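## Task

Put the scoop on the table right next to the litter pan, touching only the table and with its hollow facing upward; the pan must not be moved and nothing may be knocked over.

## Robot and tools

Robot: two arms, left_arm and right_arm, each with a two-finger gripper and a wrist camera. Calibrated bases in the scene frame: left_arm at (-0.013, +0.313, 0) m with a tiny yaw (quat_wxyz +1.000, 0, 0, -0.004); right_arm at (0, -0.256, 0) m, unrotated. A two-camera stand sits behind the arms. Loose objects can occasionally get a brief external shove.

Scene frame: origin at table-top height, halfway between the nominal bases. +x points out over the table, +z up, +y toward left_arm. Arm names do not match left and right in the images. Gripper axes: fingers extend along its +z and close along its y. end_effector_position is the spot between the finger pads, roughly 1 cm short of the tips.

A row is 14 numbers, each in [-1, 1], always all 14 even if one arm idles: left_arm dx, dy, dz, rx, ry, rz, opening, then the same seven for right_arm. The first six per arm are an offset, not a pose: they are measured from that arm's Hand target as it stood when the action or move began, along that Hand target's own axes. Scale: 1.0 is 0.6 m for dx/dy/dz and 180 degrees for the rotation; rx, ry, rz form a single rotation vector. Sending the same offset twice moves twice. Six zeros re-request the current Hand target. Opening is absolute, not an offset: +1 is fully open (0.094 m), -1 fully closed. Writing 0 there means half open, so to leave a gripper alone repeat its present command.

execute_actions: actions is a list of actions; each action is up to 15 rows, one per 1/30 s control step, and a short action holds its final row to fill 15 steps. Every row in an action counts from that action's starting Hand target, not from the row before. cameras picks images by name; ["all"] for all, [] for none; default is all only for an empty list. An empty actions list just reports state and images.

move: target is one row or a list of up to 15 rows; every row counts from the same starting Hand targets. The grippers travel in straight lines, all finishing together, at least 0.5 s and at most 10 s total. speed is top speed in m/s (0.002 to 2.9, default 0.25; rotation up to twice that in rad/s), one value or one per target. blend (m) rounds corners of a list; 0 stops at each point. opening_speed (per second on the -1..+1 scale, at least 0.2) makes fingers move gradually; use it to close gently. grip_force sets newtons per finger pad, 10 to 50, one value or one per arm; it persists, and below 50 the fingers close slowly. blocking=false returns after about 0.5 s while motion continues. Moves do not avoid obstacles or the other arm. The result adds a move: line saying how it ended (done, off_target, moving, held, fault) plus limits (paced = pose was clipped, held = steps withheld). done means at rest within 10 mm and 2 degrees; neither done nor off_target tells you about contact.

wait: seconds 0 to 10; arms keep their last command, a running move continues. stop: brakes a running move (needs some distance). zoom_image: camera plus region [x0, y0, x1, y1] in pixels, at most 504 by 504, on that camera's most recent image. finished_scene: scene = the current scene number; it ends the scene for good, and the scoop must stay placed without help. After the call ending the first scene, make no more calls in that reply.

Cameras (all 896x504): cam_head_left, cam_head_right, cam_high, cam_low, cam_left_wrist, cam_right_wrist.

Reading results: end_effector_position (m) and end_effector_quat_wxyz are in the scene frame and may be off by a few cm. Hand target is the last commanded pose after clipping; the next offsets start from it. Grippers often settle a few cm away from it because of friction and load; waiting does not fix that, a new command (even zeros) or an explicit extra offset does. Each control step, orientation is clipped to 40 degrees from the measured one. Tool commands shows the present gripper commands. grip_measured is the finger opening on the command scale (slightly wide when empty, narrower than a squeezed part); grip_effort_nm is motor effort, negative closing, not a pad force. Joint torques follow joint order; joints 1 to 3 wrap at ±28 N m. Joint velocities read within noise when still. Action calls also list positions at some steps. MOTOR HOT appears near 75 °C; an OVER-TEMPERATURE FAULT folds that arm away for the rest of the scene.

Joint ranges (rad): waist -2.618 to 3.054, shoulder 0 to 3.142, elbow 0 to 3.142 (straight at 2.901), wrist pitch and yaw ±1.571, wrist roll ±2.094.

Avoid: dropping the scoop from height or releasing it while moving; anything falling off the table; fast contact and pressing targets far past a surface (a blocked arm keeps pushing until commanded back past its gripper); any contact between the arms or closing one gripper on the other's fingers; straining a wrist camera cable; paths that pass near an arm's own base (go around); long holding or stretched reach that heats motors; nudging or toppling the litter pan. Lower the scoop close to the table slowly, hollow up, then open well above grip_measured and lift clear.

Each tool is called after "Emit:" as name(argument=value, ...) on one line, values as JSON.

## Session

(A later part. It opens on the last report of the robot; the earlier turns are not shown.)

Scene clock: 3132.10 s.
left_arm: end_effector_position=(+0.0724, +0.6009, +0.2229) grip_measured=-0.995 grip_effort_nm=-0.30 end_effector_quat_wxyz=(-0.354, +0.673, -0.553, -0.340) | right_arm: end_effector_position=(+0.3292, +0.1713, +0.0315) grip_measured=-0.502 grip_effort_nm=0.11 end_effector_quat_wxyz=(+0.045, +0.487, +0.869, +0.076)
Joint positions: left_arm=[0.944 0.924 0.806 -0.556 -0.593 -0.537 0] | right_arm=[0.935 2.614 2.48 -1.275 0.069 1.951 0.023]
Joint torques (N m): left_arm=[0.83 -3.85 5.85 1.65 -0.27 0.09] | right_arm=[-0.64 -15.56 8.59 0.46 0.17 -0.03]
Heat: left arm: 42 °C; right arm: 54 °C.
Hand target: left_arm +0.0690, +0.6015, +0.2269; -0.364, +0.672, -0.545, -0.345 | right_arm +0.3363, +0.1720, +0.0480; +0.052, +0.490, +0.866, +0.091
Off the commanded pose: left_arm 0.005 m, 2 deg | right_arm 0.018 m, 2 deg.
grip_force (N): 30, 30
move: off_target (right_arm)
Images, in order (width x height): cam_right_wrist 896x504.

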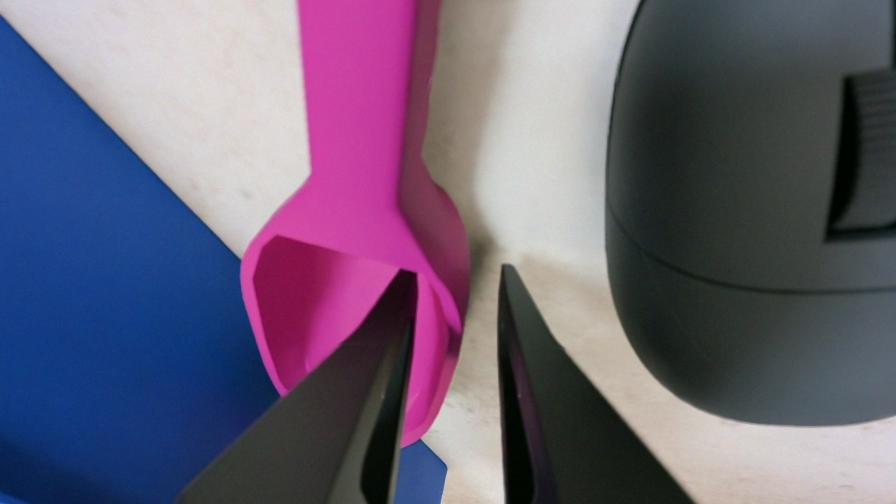

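Emit:
move(target=[0,0,0,0,0,0,-1, 0,0,-0.025,0,0,0,-0.5], speed=0.06, cameras=["cam_right_wrist"])

Emit:
move(target=[0,0,0,0,0,0,-1, 0,0,-0.025,0,0,0,-0.5], speed=0.06, cameras=["cam_right_wrist"])

Emit:
move(target=[0,0,0,0,0,0,-1, 0,0,-0.025,0,0,0,-0.5], speed=0.06, cameras=["cam_right_wrist"])

Scene clock: 3145.13 s.
left_arm: end_effector_position=(+0.0724, +0.6009, +0.2229) grip_measured=-0.995 grip_effort_nm=-0.30 end_effector_quat_wxyz=(-0.354, +0.673, -0.553, -0.340) | right_arm: end_effector_position=(+0.3282, +0.1699, +0.0448) grip_measured=-0.502 grip_effort_nm=0.11 end_effector_quat_wxyz=(+0.045, +0.487, +0.869, +0.076)
Joint positions: left_arm=[0.944 0.924 0.806 -0.556 -0.593 -0.537 0] | right_arm=[0.935 2.614 2.534 -1.328 0.069 1.951 0.023]
Joint torques (N m): left_arm=[0.76 -3.84 5.76 1.66 -0.28 0.09] | right_arm=[-0.43 -15.72 8.59 0.43 0.17 0]
Heat: left arm: 42 °C; right arm: 54 °C.
Hand target: left_arm +0.0690, +0.6015, +0.2269; -0.364, +0.672, -0.545, -0.345 | right_arm +0.3336, +0.1704, +0.0627; +0.052, +0.490, +0.866, +0.091
Off the commanded pose: left_arm 0.005 m, 2 deg | right_arm 0.019 m, 2 deg.
grip_force (N): 30, 30
move: off_target (right_arm)
Images, in order (width x height): cam_right_wrist 896x504.

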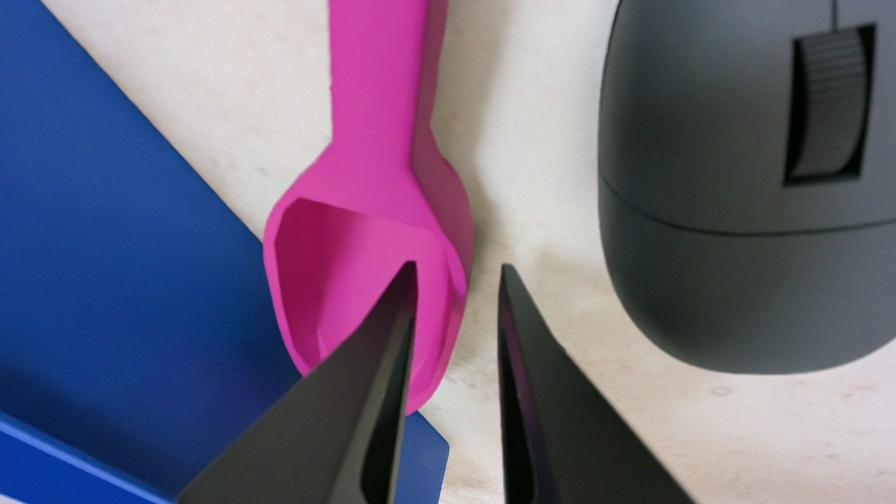

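Scene clock: 3146.30 s.
left_arm: end_effector_position=(+0.0724, +0.6009, +0.2229) grip_measured=-0.995 grip_effort_nm=-0.30 end_effector_quat_wxyz=(-0.354, +0.673, -0.553, -0.340) | right_arm: end_effector_position=(+0.3272, +0.1687, +0.0643) grip_measured=-0.502 grip_effort_nm=0.11 end_effector_quat_wxyz=(+0.045, +0.487, +0.869, +0.081)
Joint positions: left_arm=[0.944 0.924 0.806 -0.556 -0.593 -0.537 0] | right_arm=[0.935 2.614 2.611 -1.396 0.069 1.951 0.023]
Joint torques (N m): left_arm=[0.87 -3.79 5.82 1.67 -0.28 0.08] | right_arm=[-0.13 -14.89 8.53 0.45 0.18 0.01]
Heat: left arm: 42 °C; right arm: 54 °C.
Hand target: left_arm +0.0690, +0.6015, +0.2269; -0.364, +0.672, -0.545, -0.345 | right_arm +0.3309, +0.1688, +0.0773; +0.052, +0.490, +0.866, +0.091
Off the commanded pose: left_arm 0.005 m, 2 deg | right_arm 0.014 m, 2 deg.
grip_force (N): 30, 30
move: off_target (right_arm)
Images, in order (width x height): cam_right_wrist 896x504.

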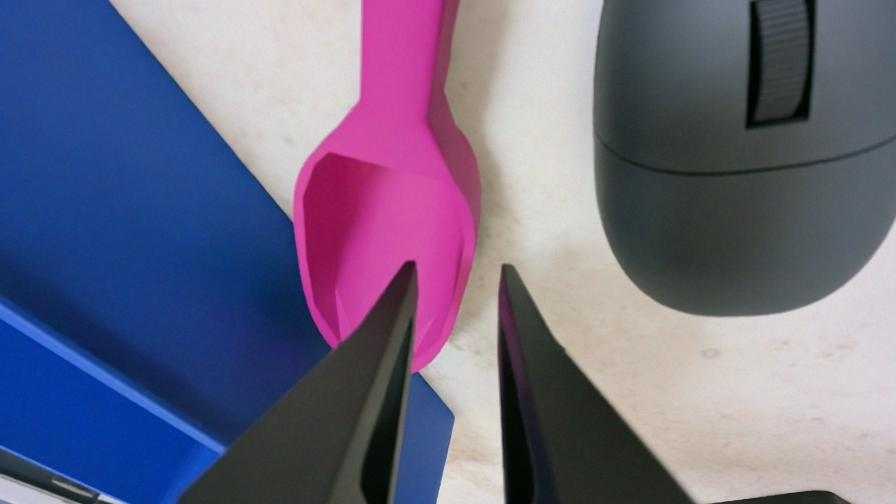

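Scene clock: 3147.57 s.
left_arm: end_effector_position=(+0.0724, +0.6009, +0.2229) grip_measured=-0.995 grip_effort_nm=-0.30 end_effector_quat_wxyz=(-0.354, +0.673, -0.553, -0.340) | right_arm: end_effector_position=(+0.3265, +0.1677, +0.0928) grip_measured=-0.502 grip_effort_nm=0.10 end_effector_quat_wxyz=(+0.047, +0.487, +0.867, +0.095)
Joint positions: left_arm=[0.944 0.924 0.806 -0.556 -0.593 -0.537 0] | right_arm=[0.935 2.614 2.724 -1.48 0.069 1.951 0.023]
Joint torques (N m): left_arm=[0.88 -3.88 5.83 1.65 -0.27 0.1] | right_arm=[0.08 -12.46 8.23 0.51 0.19 0.03]
Heat: left arm: 42 °C; right arm: 54 °C.
Hand target: left_arm +0.0690, +0.6015, +0.2269; -0.364, +0.672, -0.545, -0.345 | right_arm +0.3282, +0.1672, +0.0920; +0.052, +0.490, +0.866, +0.091
Off the commanded pose: left_arm 0.005 m, 2 deg | right_arm 0.002 m, 1 deg.
grip_force (N): 30, 30
move: done
Images, in order (width x height): cam_right_wrist 896x504.

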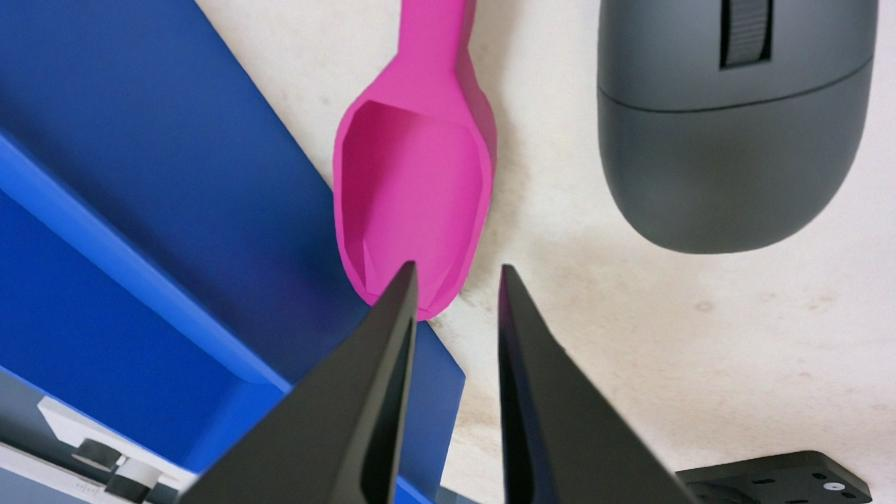

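Emit:
move(target=[[0,0,0,0,0,0,-1, -0.0513,-0.0854,-0.1206,0,0,0,-0.5],[0,0,0,0,0,0,-1, -0.1254,-0.2602,-0.2603,0,0,0,-0.5]], speed=0.2, blend=[0.03,0], cameras=["cam_high"])

Emit:
zoom_image(camera="cam_high", region=[370, 110, 590, 330])

Scene clock: 3157.50 s.
left_arm: end_effector_position=(+0.0724, +0.6009, +0.2229) grip_measured=-0.995 grip_effort_nm=-0.30 end_effector_quat_wxyz=(-0.354, +0.673, -0.553, -0.340) | right_arm: end_effector_position=(+0.2116, +0.0119, +0.2069) grip_measured=-0.502 grip_effort_nm=0.11 end_effector_quat_wxyz=(+0.046, +0.489, +0.866, +0.089)
Joint positions: left_arm=[0.944 0.924 0.806 -0.556 -0.593 -0.537 0] | right_arm=[0.935 1.694 1.743 -1.431 0.069 1.956 0.023]
Joint torques (N m): left_arm=[0.85 -3.78 5.83 1.65 -0.27 0.08] | right_arm=[0.7 -9.07 5.82 0.51 0.21 0.05]
Heat: left arm: 42 °C; right arm: 52 °C.
Hand target: left_arm +0.0690, +0.6015, +0.2269; -0.364, +0.672, -0.545, -0.345 | right_arm +0.2081, +0.0075, +0.2124; +0.052, +0.490, +0.866, +0.091
Off the commanded pose: left_arm 0.005 m, 2 deg | right_arm 0.008 m, 1 deg.
grip_force (N): 30, 30
move: done
Images, in order (width x height): cam_high 896x504.

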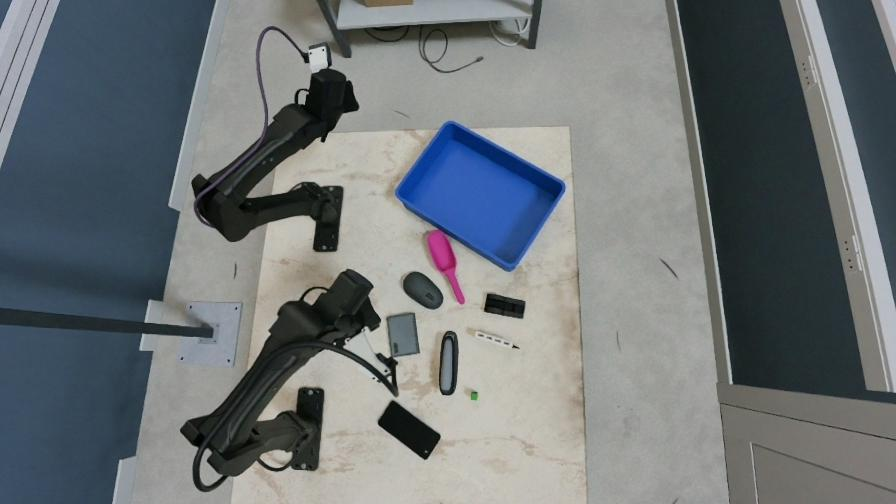

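Scaled by 2.291.

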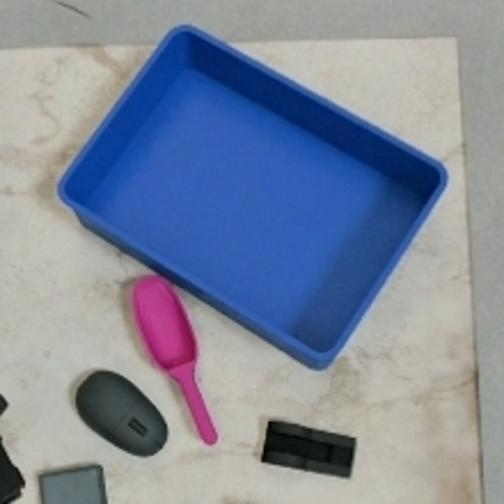

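Emit:
move(target=[[0.0878,-0.222,-0.279,0.231,0.0688,0.2466,-1, -0.163,-0.1042,-0.0733,0,0,0,-0.5],[0.3805,-0.2879,-0.57,0.4619,0.1376,0.4932,-0.4, -0.163,-0.1042,-0.0733,0,0,0,-0.5]], speed=0.25, blend=[0.05,0], cameras=["cam_high", "cam_left_wrist"])

Scene clock: 3287.83 s.
left_arm: end_effector_position=(+0.2903, +0.2271, +0.2076) grip_measured=-0.403 grip_effort_nm=0.14 end_effector_quat_wxyz=(+0.232, +0.176, +0.956, -0.042) | right_arm: end_effector_position=(+0.2018, -0.1062, +0.2374) grip_measured=-0.502 grip_effort_nm=0.11 end_effector_quat_wxyz=(+0.047, +0.490, +0.866, +0.087)
Joint positions: left_arm=[-0.24 1.323 1.306 -1.08 0.053 0.104 0.028] | right_arm=[0.644 1.391 1.579 -1.561 0.016 1.672 0.023]
Joint torques (N m): left_arm=[-0.75 -4.33 9.63 1.19 0.13 0.11] | right_arm=[-0.79 -6.63 5.41 0.55 0.09 -0.12]
Heat: left arm: 42 °C; right arm: 44 °C.
Hand target: left_arm +0.3001, +0.2200, +0.2197; +0.254, +0.184, +0.948, -0.049 | right_arm +0.1983, -0.1126, +0.2425; +0.052, +0.490, +0.866, +0.091
Off the commanded pose: left_arm 0.017 m, 3 deg | right_arm 0.009 m, 1 deg.
joint sent to its limit (right arm) — joint 4 (wrist pitch), lower limit. The joint targets still meet the commanded pose.
grip_force (N): 30, 30
move: off_target (left_arm); target 2's new opening was sent with left_arm's hand 0.017 m and 3 deg from that target
Images, in order (width x height): cam_high 896x504, cam_left_wrist 896x504.

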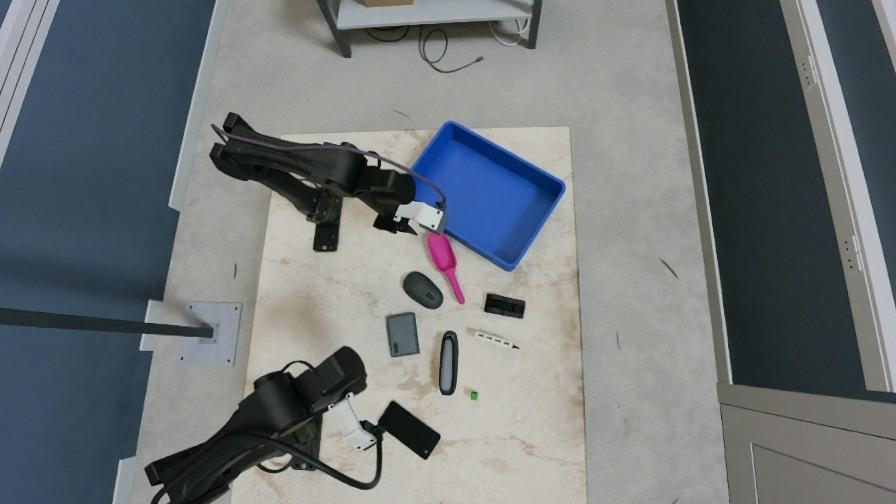

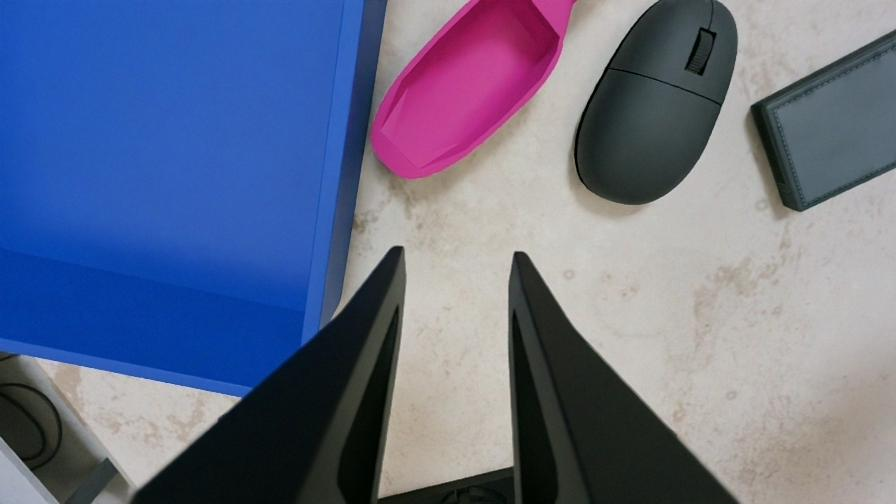

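Emit:
move(target=[0.0342,-0.0927,0.1342,0.0059,0.1297,0.2686,-0.3, 0,0,0,0,0,0,-0.5], speed=0.2, cameras=["cam_high", "cam_left_wrist"])

Scene clock: 3318.70 s.
left_arm: end_effector_position=(+0.2953, +0.1641, +0.1360) grip_measured=-0.303 grip_effort_nm=0.15 end_effector_quat_wxyz=(+0.056, +0.557, +0.824, +0.083) | right_arm: end_effector_position=(+0.2018, -0.1062, +0.2374) grip_measured=-0.502 grip_effort_nm=0.11 end_effector_quat_wxyz=(+0.047, +0.490, +0.866, +0.087)
Joint positions: left_arm=[-0.527 1.719 1.489 -1.219 -0.159 0.663 0.033] | right_arm=[0.644 1.391 1.579 -1.561 0.016 1.672 0.023]
Joint torques (N m): left_arm=[-0.79 -7.34 9.06 0.44 -0.21 0.11] | right_arm=[-0.79 -6.6 5.35 0.55 0.09 -0.11]
Heat: left arm: 41 °C; right arm: 42 °C.
Hand target: left_arm +0.3001, +0.1602, +0.1396; +0.058, +0.562, +0.821, +0.087 | right_arm +0.1983, -0.1126, +0.2425; +0.052, +0.490, +0.866, +0.091
Off the commanded pose: left_arm 0.007 m, 1 deg | right_arm 0.009 m, 1 deg.
joint sent to its limit (right arm) — joint 4 (wrist pitch), lower limit. The joint targets still meet the commanded pose.
grip_force (N): 30, 30
move: done
Images, in order (width x height): cam_high 896x504, cam_left_wrist 896x504.

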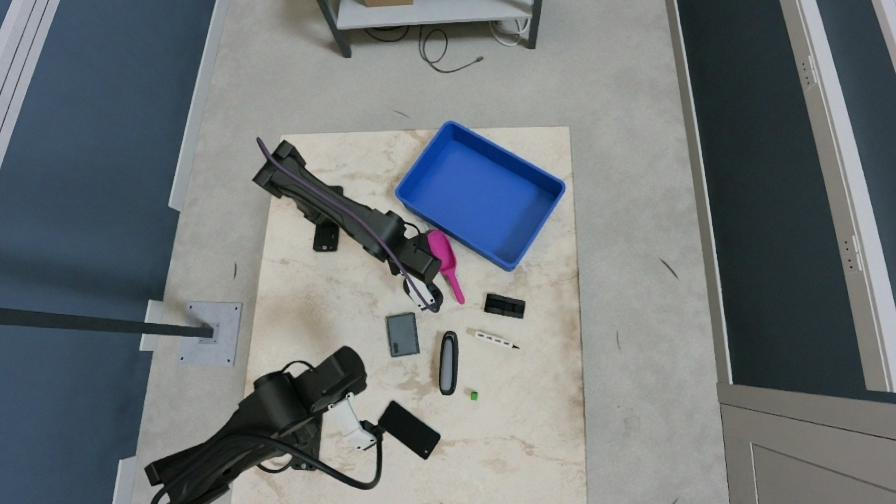

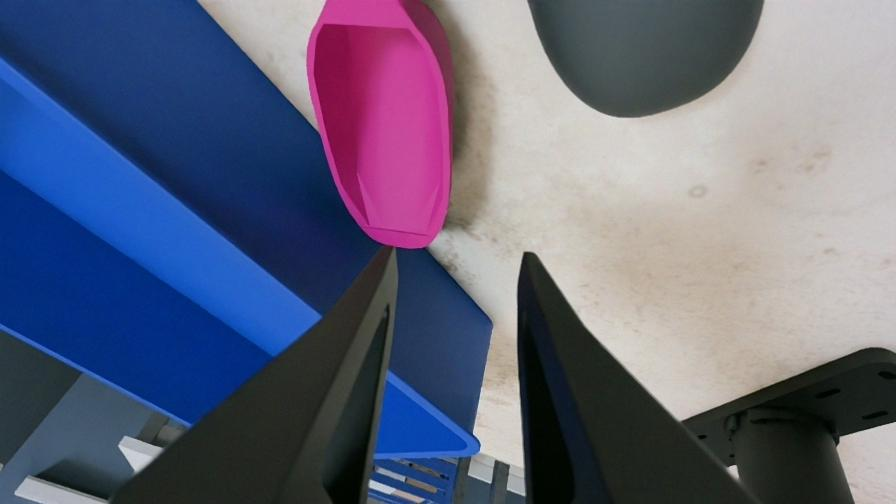

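Emit:
move(target=[-0.0196,0.0027,0.097,0,0,0,-0.4, 0,0,0,0,0,0,-0.5], speed=0.12, cameras=["cam_left_wrist"])

Scene clock: 3379.87 s.
left_arm: end_effector_position=(+0.3137, +0.1531, +0.0892) grip_measured=-0.397 grip_effort_nm=-0.15 end_effector_quat_wxyz=(+0.060, +0.561, +0.821, +0.084) | right_arm: end_effector_position=(+0.2018, -0.1062, +0.2374) grip_measured=-0.502 grip_effort_nm=0.11 end_effector_quat_wxyz=(+0.047, +0.490, +0.866, +0.087)
Joint positions: left_arm=[-0.527 1.805 1.405 -1.039 -0.159 0.674 0.028] | right_arm=[0.644 1.391 1.579 -1.561 0.016 1.672 0.023]
Joint torques (N m): left_arm=[0.35 -8.27 5.24 0.66 -0.16 0.05] | right_arm=[-0.83 -6.65 5.41 0.54 0.1 -0.11]
Heat: left arm: 37 °C; right arm: 41 °C.
Hand target: left_arm +0.3171, +0.1542, +0.0830; +0.058, +0.562, +0.821, +0.087 | right_arm +0.1983, -0.1126, +0.2425; +0.052, +0.490, +0.866, +0.091
Off the commanded pose: left_arm 0.007 m, 0 deg | right_arm 0.009 m, 1 deg.
joint sent to its limit (right arm) — joint 4 (wrist pitch), lower limit. The joint targets still meet the commanded pose.
grip_force (N): 30, 30
move: done
Images, in order (width x height): cam_left_wrist 896x504.

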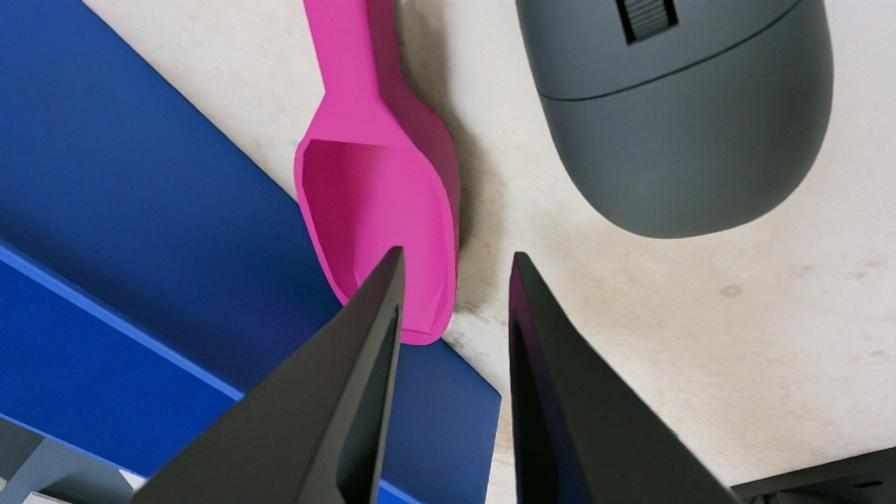

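Emit:
move(target=[0.0203,0.0062,0.0524,0,0,0,-0.4, 0,0,0,0,0,0,-0.5], speed=0.08, cameras=["cam_left_wrist", "cam_high"])

Scene clock: 3396.10 s.
left_arm: end_effector_position=(+0.3202, +0.1676, +0.0611) grip_measured=-0.397 grip_effort_nm=-0.15 end_effector_quat_wxyz=(+0.063, +0.562, +0.821, +0.087) | right_arm: end_effector_position=(+0.2018, -0.1062, +0.2374) grip_measured=-0.502 grip_effort_nm=0.11 end_effector_quat_wxyz=(+0.047, +0.490, +0.866, +0.087)
Joint positions: left_arm=[-0.484 1.816 1.303 -0.913 -0.159 0.72 0.028] | right_arm=[0.644 1.391 1.579 -1.561 0.016 1.672 0.023]
Joint torques (N m): left_arm=[0.54 -8.08 5.01 0.73 -0.11 0.1] | right_arm=[-0.81 -6.64 5.39 0.56 0.09 -0.11]
Heat: left arm: 37 °C; right arm: 41 °C.
Hand target: left_arm +0.3222, +0.1693, +0.0532; +0.059, +0.562, +0.821, +0.087 | right_arm +0.1983, -0.1126, +0.2425; +0.052, +0.490, +0.866, +0.091
Off the commanded pose: left_arm 0.008 m, 0 deg | right_arm 0.009 m, 1 deg.
joint sent to its limit (right arm) — joint 4 (wrist pitch), lower limit. The joint targets still meet the commanded pose.
grip_force (N): 30, 30
move: done
Images, in order (width x height): cam_high 896x504, cam_left_wrist 896x504.

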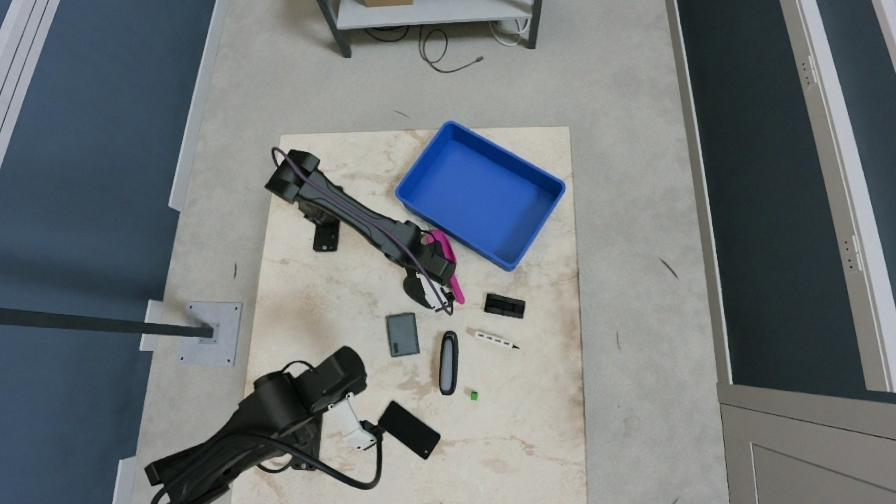

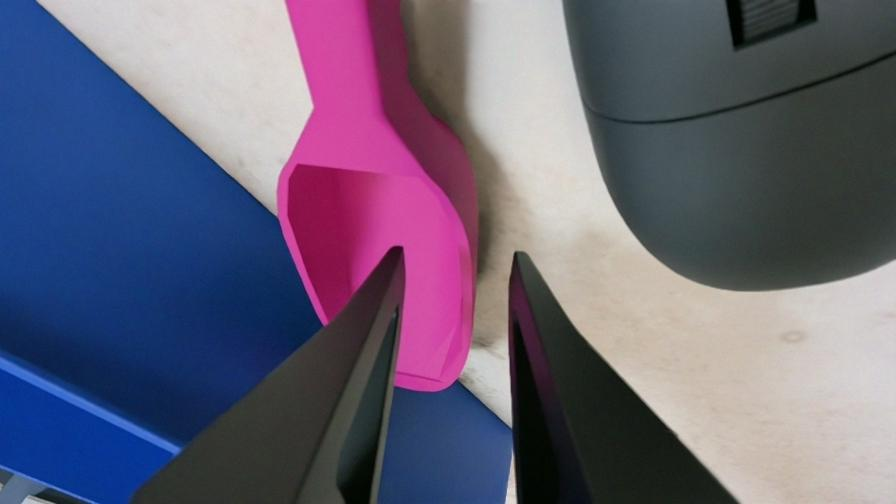

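Emit:
move(target=[0.0135,-0.0035,0.0419,0,0,0,-0.4, 0,0,0,0,0,0,-0.5], speed=0.06, cameras=["cam_left_wrist"])

Scene clock: 3572.00 s.
left_arm: end_effector_position=(+0.3209, +0.1763, +0.0360) grip_measured=-0.397 grip_effort_nm=-0.15 end_effector_quat_wxyz=(+0.062, +0.562, +0.820, +0.089) | right_arm: end_effector_position=(+0.2018, -0.1062, +0.2374) grip_measured=-0.502 grip_effort_nm=0.11 end_effector_quat_wxyz=(+0.047, +0.490, +0.866, +0.087)
Joint positions: left_arm=[-0.462 1.833 1.22 -0.809 -0.159 0.743 0.028] | right_arm=[0.644 1.391 1.579 -1.561 0.016 1.672 0.023]
Joint torques (N m): left_arm=[0.72 -7.98 4.78 0.68 -0.09 0.08] | right_arm=[-0.8 -6.67 5.42 0.54 0.09 -0.11]
Heat: left arm: 36 °C; right arm: 39 °C.
Hand target: left_arm +0.3222, +0.1779, +0.0281; +0.058, +0.562, +0.821, +0.087 | right_arm +0.1983, -0.1126, +0.2425; +0.052, +0.490, +0.866, +0.091
Off the commanded pose: left_arm 0.008 m, 0 deg | right_arm 0.009 m, 1 deg.
joint sent to its limit (right arm) — joint 4 (wrist pitch), lower limit. The joint targets still meet the commanded pose.
grip_force (N): 30, 30
move: done
Images, in order (width x height): cam_left_wrist 896x504.

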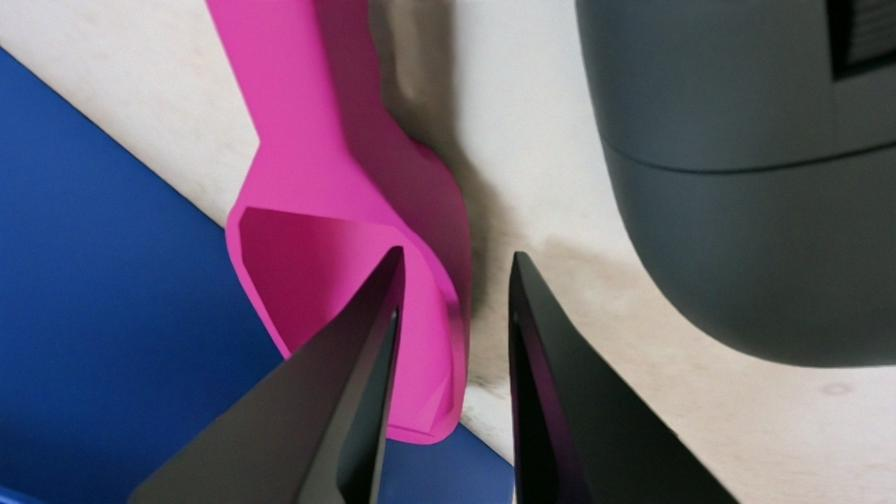

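Emit:
move(target=[0,0,0,0,0,0,-1, 0,0,0,0,0,0,-0.5], opening_speed=0.4, speed=0.06, cameras=["cam_left_wrist"])

Scene clock: 3575.83 s.
left_arm: end_effector_position=(+0.3211, +0.1762, +0.0361) grip_measured=-0.903 grip_effort_nm=-0.65 end_effector_quat_wxyz=(+0.063, +0.562, +0.820, +0.089) | right_arm: end_effector_position=(+0.2018, -0.1062, +0.2374) grip_measured=-0.502 grip_effort_nm=0.11 end_effector_quat_wxyz=(+0.047, +0.490, +0.866, +0.087)
Joint positions: left_arm=[-0.462 1.833 1.22 -0.808 -0.159 0.744 0.005] | right_arm=[0.644 1.391 1.579 -1.561 0.016 1.672 0.023]
Joint torques (N m): left_arm=[0.72 -7.9 4.89 0.7 -0.06 0.05] | right_arm=[-0.81 -6.64 5.37 0.56 0.09 -0.11]
Heat: left arm: 36 °C; right arm: 39 °C.
Hand target: left_arm +0.3222, +0.1779, +0.0281; +0.059, +0.562, +0.820, +0.087 | right_arm +0.1983, -0.1126, +0.2425; +0.052, +0.490, +0.866, +0.091
Off the commanded pose: left_arm 0.008 m, 1 deg | right_arm 0.009 m, 1 deg.
joint sent to its limit (right arm) — joint 4 (wrist pitch), lower limit. The joint targets still meet the commanded pose.
grip_force (N): 30, 30
move: done
Images, in order (width x height): cam_left_wrist 896x504.

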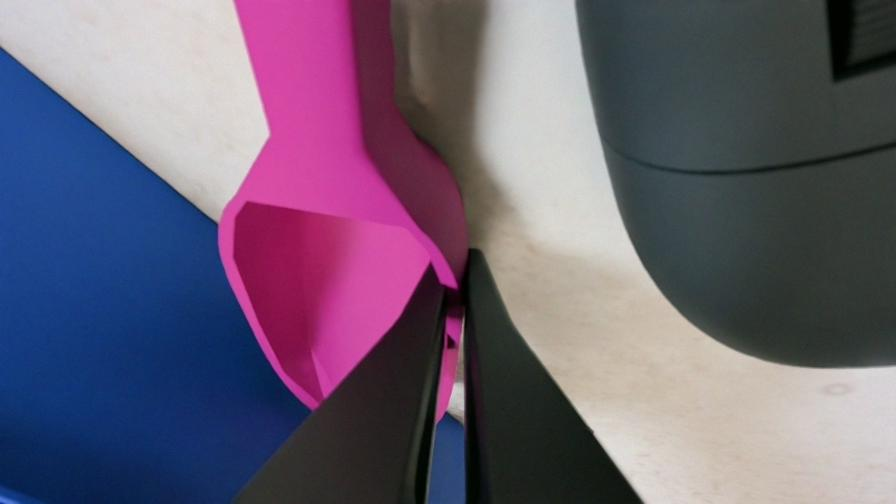

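Emit:
move(target=[[0,0,0,0,0,0,-0.4, 0,0,0,0,0,0,-0.5],[0,0,-0.09,0,0,0,-0.4, 0,0,0,0,0,0,-0.5],[-0.08,-0.05,-0.23,0,0,0,-0.4, 0,0,0,0,0,0,-0.5]], opening_speed=0.2, speed=[0.06,0.06,0.2], blend=[0,0.02,0], cameras=["cam_left_wrist", "cam_high"])

Scene clock: 3598.27 s.
left_arm: end_effector_position=(+0.2816, +0.1139, +0.1500) grip_measured=-0.403 grip_effort_nm=0.14 end_effector_quat_wxyz=(+0.050, +0.566, +0.818, +0.084) | right_arm: end_effector_position=(+0.2018, -0.1062, +0.2374) grip_measured=-0.502 grip_effort_nm=0.11 end_effector_quat_wxyz=(+0.047, +0.490, +0.866, +0.087)
Joint positions: left_arm=[-0.676 1.806 1.651 -1.328 -0.174 0.535 0.028] | right_arm=[0.644 1.391 1.579 -1.561 0.016 1.672 0.023]
Joint torques (N m): left_arm=[-0.21 -9.35 8.53 0.42 -0.24 -0.11] | right_arm=[-0.79 -6.57 5.39 0.55 0.09 -0.11]
Heat: left arm: 36 °C; right arm: 39 °C.
Hand target: left_arm +0.2855, +0.1121, +0.1567; +0.058, +0.562, +0.821, +0.087 | right_arm +0.1983, -0.1126, +0.2425; +0.052, +0.490, +0.866, +0.091
Off the commanded pose: left_arm 0.008 m, 1 deg | right_arm 0.009 m, 1 deg.
joint sent to its limit (right arm) — joint 4 (wrist pitch), lower limit. The joint targets still meet the commanded pose.
grip_force (N): 30, 30
move: done
Images, in order (width x height): cam_high 896x504, cam_left_wrist 896x504.

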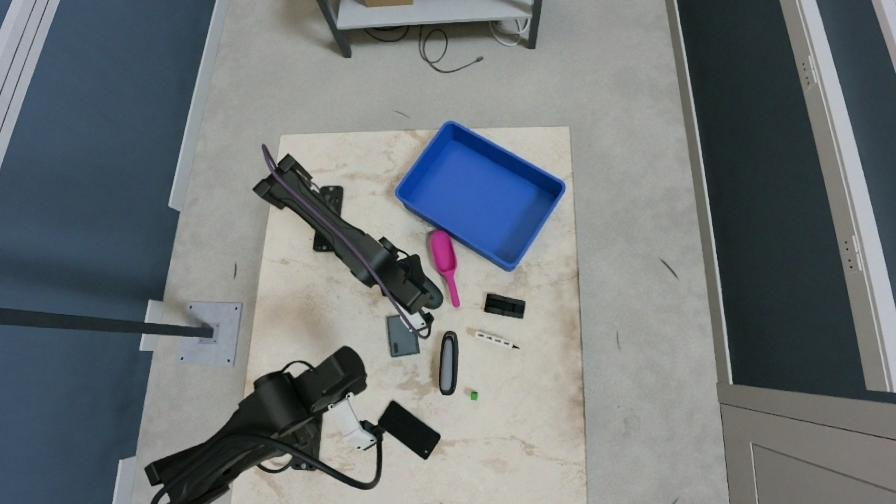

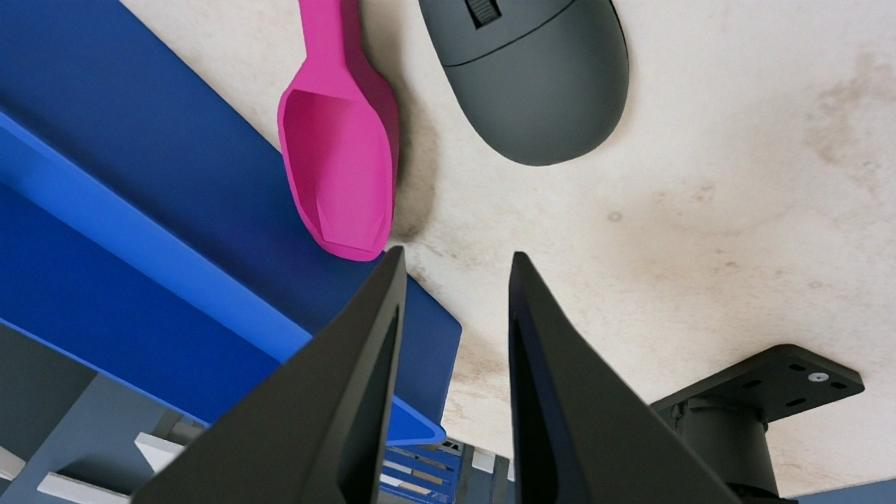

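Emit:
zoom_image(camera="cam_high", region=[400, 220, 490, 320])

Scaled by 5.040.

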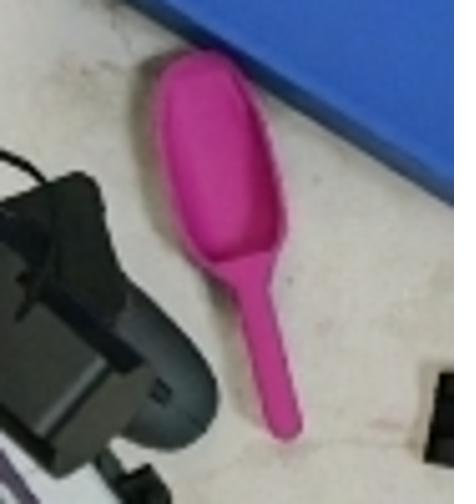

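Emit:
move(target=[[0.2953,0.1375,-0.1412,-0.0418,-0.1065,-0.3845,-0.4, 0,0,0,0,0,0,-0.5],[0.7338,0.0222,-0.1542,-0.2308,-0.0691,-0.6573,-0.4, 0,0,0,0,0,0,-0.5]], speed=0.25, blend=[0.05,0], cameras=["cam_high"])

Scene clock: 3682.70 s.
left_arm: end_effector_position=(+0.1190, +0.5180, +0.2487) grip_measured=-0.403 grip_effort_nm=0.14 end_effector_quat_wxyz=(+0.326, -0.445, +0.815, +0.179) | right_arm: end_effector_position=(+0.2018, -0.1062, +0.2374) grip_measured=-0.502 grip_effort_nm=0.11 end_effector_quat_wxyz=(+0.047, +0.490, +0.866, +0.087)
Joint positions: left_arm=[0.993 0.851 1.075 -1.034 -0.011 -0.01 0.028] | right_arm=[0.644 1.391 1.579 -1.561 0.016 1.672 0.023]
Joint torques (N m): left_arm=[0.61 -1.46 5.24 1.55 0.06 0.09] | right_arm=[-0.83 -6.65 5.38 0.54 0.09 -0.11]
Heat: left arm: 36 °C; right arm: 39 °C.
Hand target: left_arm +0.1204, +0.5202, +0.2508; +0.337, -0.441, +0.812, +0.182 | right_arm +0.1983, -0.1126, +0.2425; +0.052, +0.490, +0.866, +0.091
Off the commanded pose: left_arm 0.003 m, 1 deg | right_arm 0.009 m, 1 deg.
joint sent to its limit (right arm) — joint 4 (wrist pitch), lower limit. The joint targets still meet the commanded pose.
grip_force (N): 30, 30
move: done
Images, in order (width x height): cam_high 896x504.

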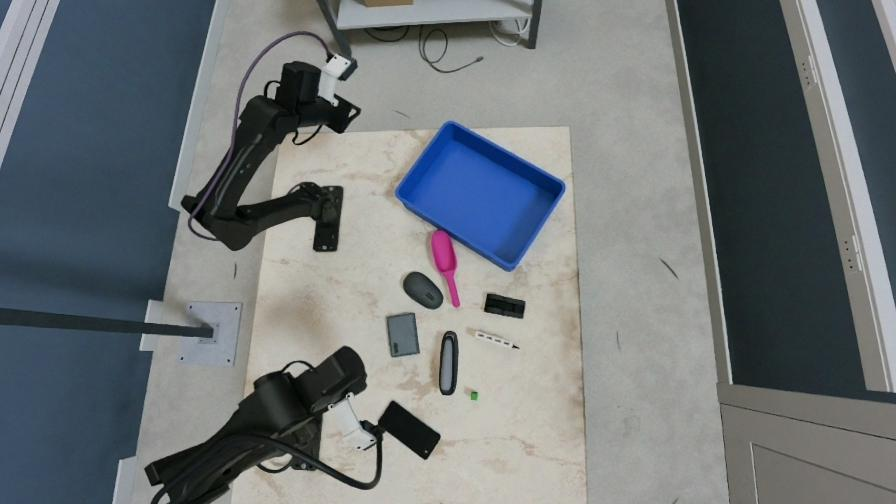

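Emit:
move(target=[[0,0,0,0,0,0,-0.4, 0.185,0.2163,0.187,0,0,0,-0.4],[0,0,0,0,0,0,-0.4, 0.2835,0.3733,0.3315,0,0,0,-0.4],[0,0,0,0,0,0,-0.4, 0.2835,0.3562,0.4115,0,0,0,-0.4]], speed=[0.3,0.2,0.08], blend=[0.05,0.01,0], cameras=["cam_right_wrist"])

Scene clock: 3694.97 s.
left_arm: end_effector_position=(+0.1192, +0.5180, +0.2488) grip_measured=-0.403 grip_effort_nm=0.14 end_effector_quat_wxyz=(+0.326, -0.445, +0.815, +0.179) | right_arm: end_effector_position=(+0.3323, +0.1650, +0.0335) grip_measured=-0.402 grip_effort_nm=0.11 end_effector_quat_wxyz=(+0.042, +0.489, +0.868, +0.078)
Joint positions: left_arm=[0.993 0.851 1.075 -1.033 -0.01 -0.01 0.028] | right_arm=[0.921 2.578 2.42 -1.245 0.061 1.941 0.028]
Joint torques (N m): left_arm=[0.61 -1.47 5.22 1.62 0.07 0.08] | right_arm=[0.59 -16.09 5.9 0.7 0.26 0.04]
Heat: left arm: 36 °C; right arm: 39 °C.
Hand target: left_arm +0.1205, +0.5202, +0.2508; +0.337, -0.441, +0.812, +0.182 | right_arm +0.3340, +0.1672, +0.0452; +0.052, +0.490, +0.866, +0.091
Off the commanded pose: left_arm 0.003 m, 1 deg | right_arm 0.012 m, 2 deg.
grip_force (N): 30, 30
move: off_target (right_arm)
Images, in order (width x height): cam_right_wrist 896x504.

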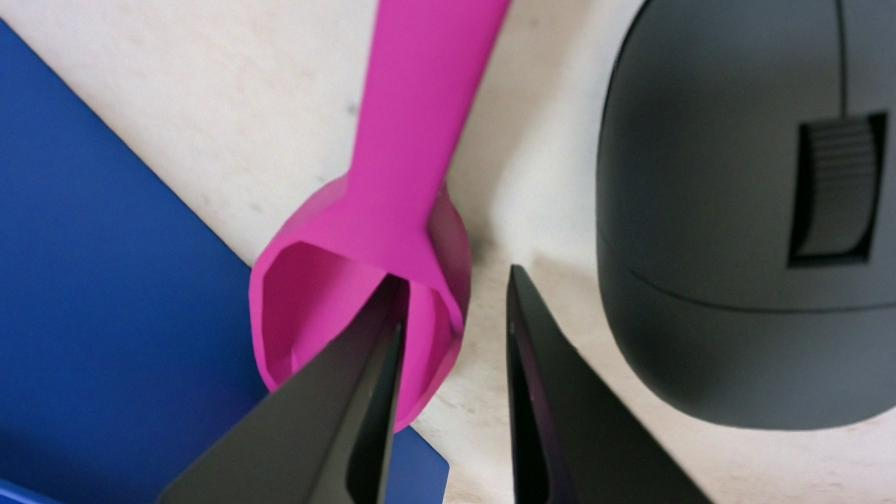

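Emit:
move(target=[[0,0,0,0,0,0,-0.4, 0.0167,0,-0.003,0,0,0,-0.4],[0,0,0,0,0,0,-0.4, 0.0167,0,-0.003,0,0,0,-1]], speed=[0.05,0.05], opening_speed=0.5, cameras=["cam_right_wrist"])

Scene clock: 3702.27 s.
left_arm: end_effector_position=(+0.1192, +0.5180, +0.2488) grip_measured=-0.403 grip_effort_nm=0.14 end_effector_quat_wxyz=(+0.326, -0.445, +0.815, +0.179) | right_arm: end_effector_position=(+0.3262, +0.1728, +0.0398) grip_measured=-0.903 grip_effort_nm=-0.62 end_effector_quat_wxyz=(+0.043, +0.488, +0.867, +0.085)
Joint positions: left_arm=[0.993 0.851 1.075 -1.033 -0.01 -0.01 0.028] | right_arm=[0.94 2.578 2.443 -1.256 0.065 1.96 0.005]
Joint torques (N m): left_arm=[0.7 -1.47 5.27 1.6 0.07 0.08] | right_arm=[0.55 -13.65 8.79 0.52 0.26 0.05]
Heat: left arm: 36 °C; right arm: 40 °C.
Hand target: left_arm +0.1205, +0.5202, +0.2508; +0.337, -0.441, +0.812, +0.182 | right_arm +0.3286, +0.1756, +0.0470; +0.052, +0.490, +0.866, +0.091
Off the commanded pose: left_arm 0.003 m, 1 deg | right_arm 0.008 m, 1 deg.
grip_force (N): 30, 30
move: done
Images, in order (width x height): cam_right_wrist 896x504.

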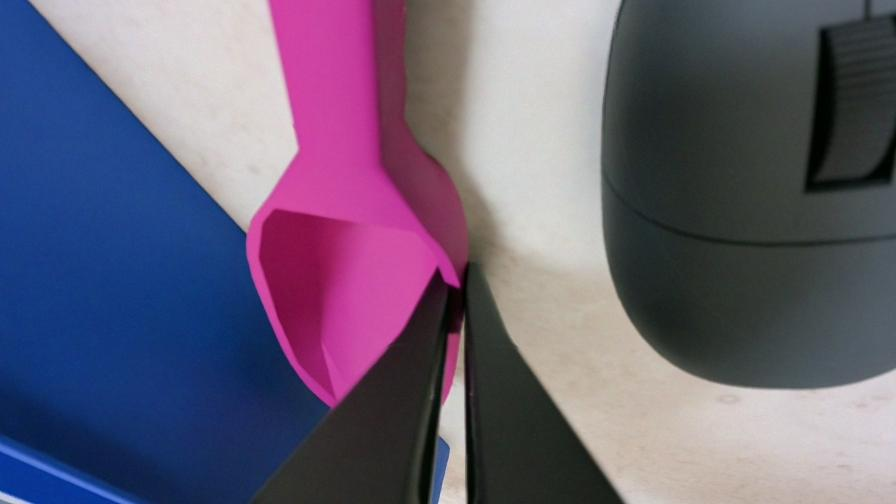

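Emit:
move(target=[[0,0,0,0,0,0,-0.4, -0.0249,-0.022,-0.0952,0,0,0,-1],[0,0,0,0,0,0,-0.4, -0.086,-0.2213,-0.223,0,0.072,-0.3375,-1],[0,0,0,0,0,0,-0.4, -0.043,-0.2912,-0.2379,0,0.144,-0.6751,-1],[0,0,0,0,0,0,-0.4, 0.0315,-0.2857,-0.2368,0,-0.2009,0.9419,-1],[0,0,0,0,0,0,-0.4, 0.1259,-0.2563,-0.1963,0.288,0.307,0.5781,-1]], speed=[0.2,0.35,0.35,0.35,0.35], blend=[0.02,0.03,0.03,0.03,0], cameras=["cam_high", "cam_right_wrist"])

Scene clock: 3828.13 s.
left_arm: end_effector_position=(+0.1192, +0.5180, +0.2488) grip_measured=-0.403 grip_effort_nm=0.14 end_effector_quat_wxyz=(+0.326, -0.445, +0.815, +0.179) | right_arm: end_effector_position=(+0.1403, +0.1496, +0.1310) grip_measured=-0.905 grip_effort_nm=-0.66 end_effector_quat_wxyz=(-0.552, +0.830, +0.072, -0.037)
Joint positions: left_arm=[0.993 0.851 1.075 -1.033 -0.01 -0.01 0.028] | right_arm=[0.965 1.594 0.736 0.332 -0.687 -1.944 0.004]
Joint torques (N m): left_arm=[0.68 -1.43 5.29 1.62 0.08 0.11] | right_arm=[-0.65 -5.38 6.08 1.9 -0.45 0.11]
Heat: left arm: 39 °C; right arm: 42 °C.
Hand target: left_arm +0.1205, +0.5202, +0.2508; +0.337, -0.441, +0.812, +0.182 | right_arm +0.1396, +0.1503, +0.1300; -0.556, +0.827, +0.071, -0.048
Off the commanded pose: left_arm 0.003 m, 1 deg | right_arm 0.001 m, 1 deg.
grip_force (N): 30, 30
move: done
Images, in order (width x height): cam_high 896x504, cam_right_wrist 896x504.

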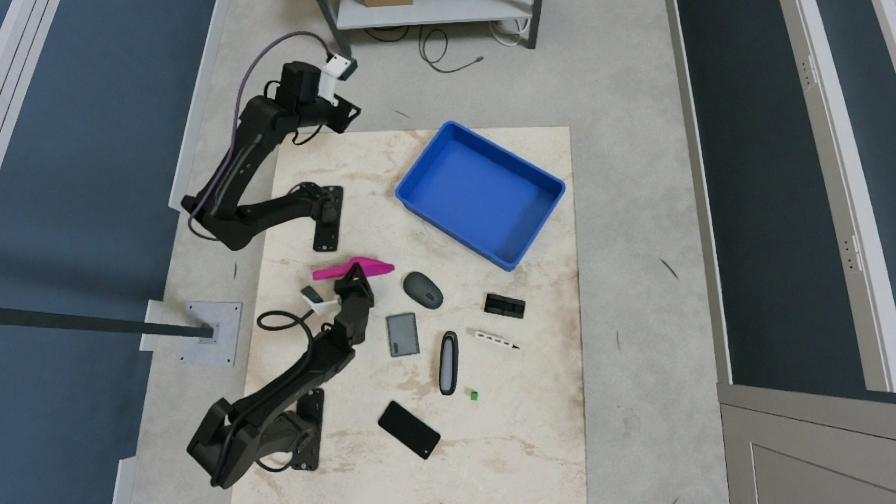

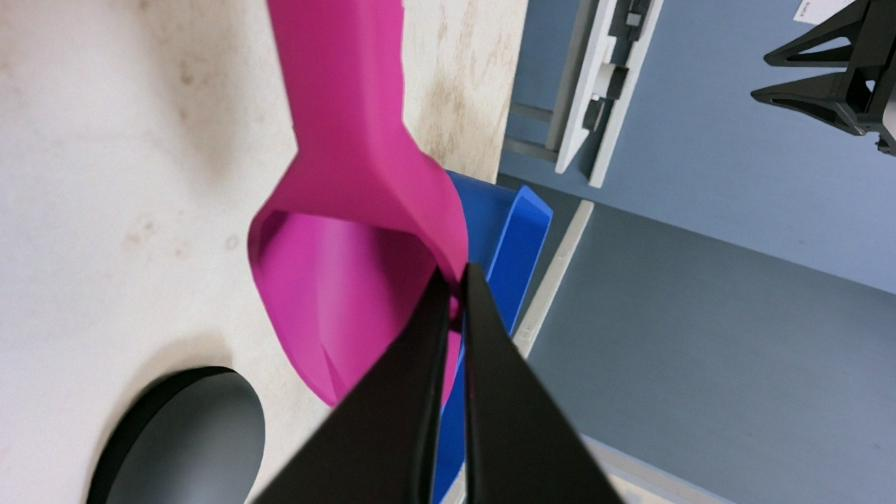

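Emit:
execute_actions(actions=[], cameras=["cam_high", "cam_right_wrist"])

Scene clock: 3881.80 s.
left_arm: end_effector_position=(+0.1192, +0.5180, +0.2488) grip_measured=-0.403 grip_effort_nm=0.14 end_effector_quat_wxyz=(+0.326, -0.445, +0.815, +0.179) | right_arm: end_effector_position=(+0.1402, +0.1496, +0.1311) grip_measured=-0.905 grip_effort_nm=-0.66 end_effector_quat_wxyz=(-0.552, +0.830, +0.072, -0.037)
Joint positions: left_arm=[0.993 0.851 1.075 -1.033 -0.01 -0.01 0.028] | right_arm=[0.965 1.594 0.736 0.332 -0.687 -1.944 0.004]
Joint velocities: within noise
Joint torques (N m): left_arm=[0.66 -1.5 5.24 1.61 0.1 0.1] | right_arm=[-0.59 -5.38 6.09 1.89 -0.47 0.11]
Heat: left arm: 40 °C; right arm: 40 °C.
Hand target: left_arm +0.1205, +0.5202, +0.2508; +0.337, -0.441, +0.812, +0.182 | right_arm +0.1396, +0.1503, +0.1300; -0.556, +0.827, +0.071, -0.048
Tool commands: left_gripper/opening=-0.4 right_gripper/opening=-1.0
Off the commanded pose: left_arm 0.003 m, 1 deg | right_arm 0.001 m, 1 deg.
grip_force (N): 30, 30
Images, in order (width x height): cam_high 896x504, cam_right_wrist 896x504.

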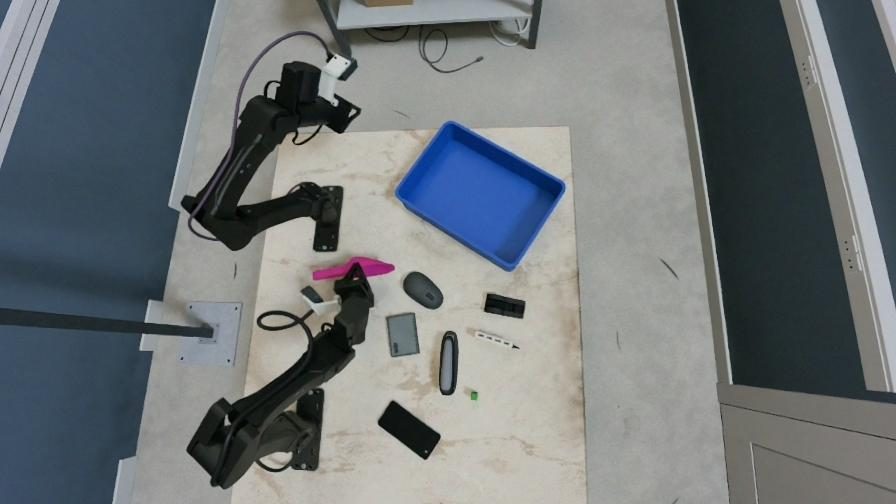

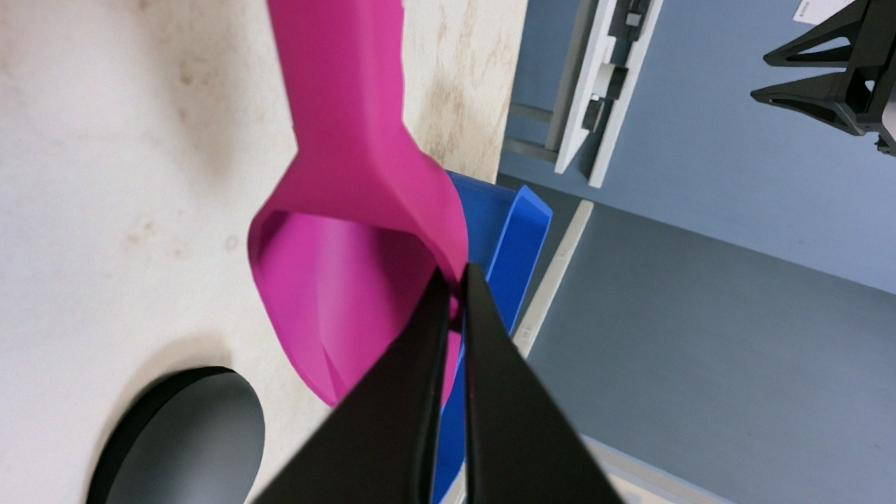

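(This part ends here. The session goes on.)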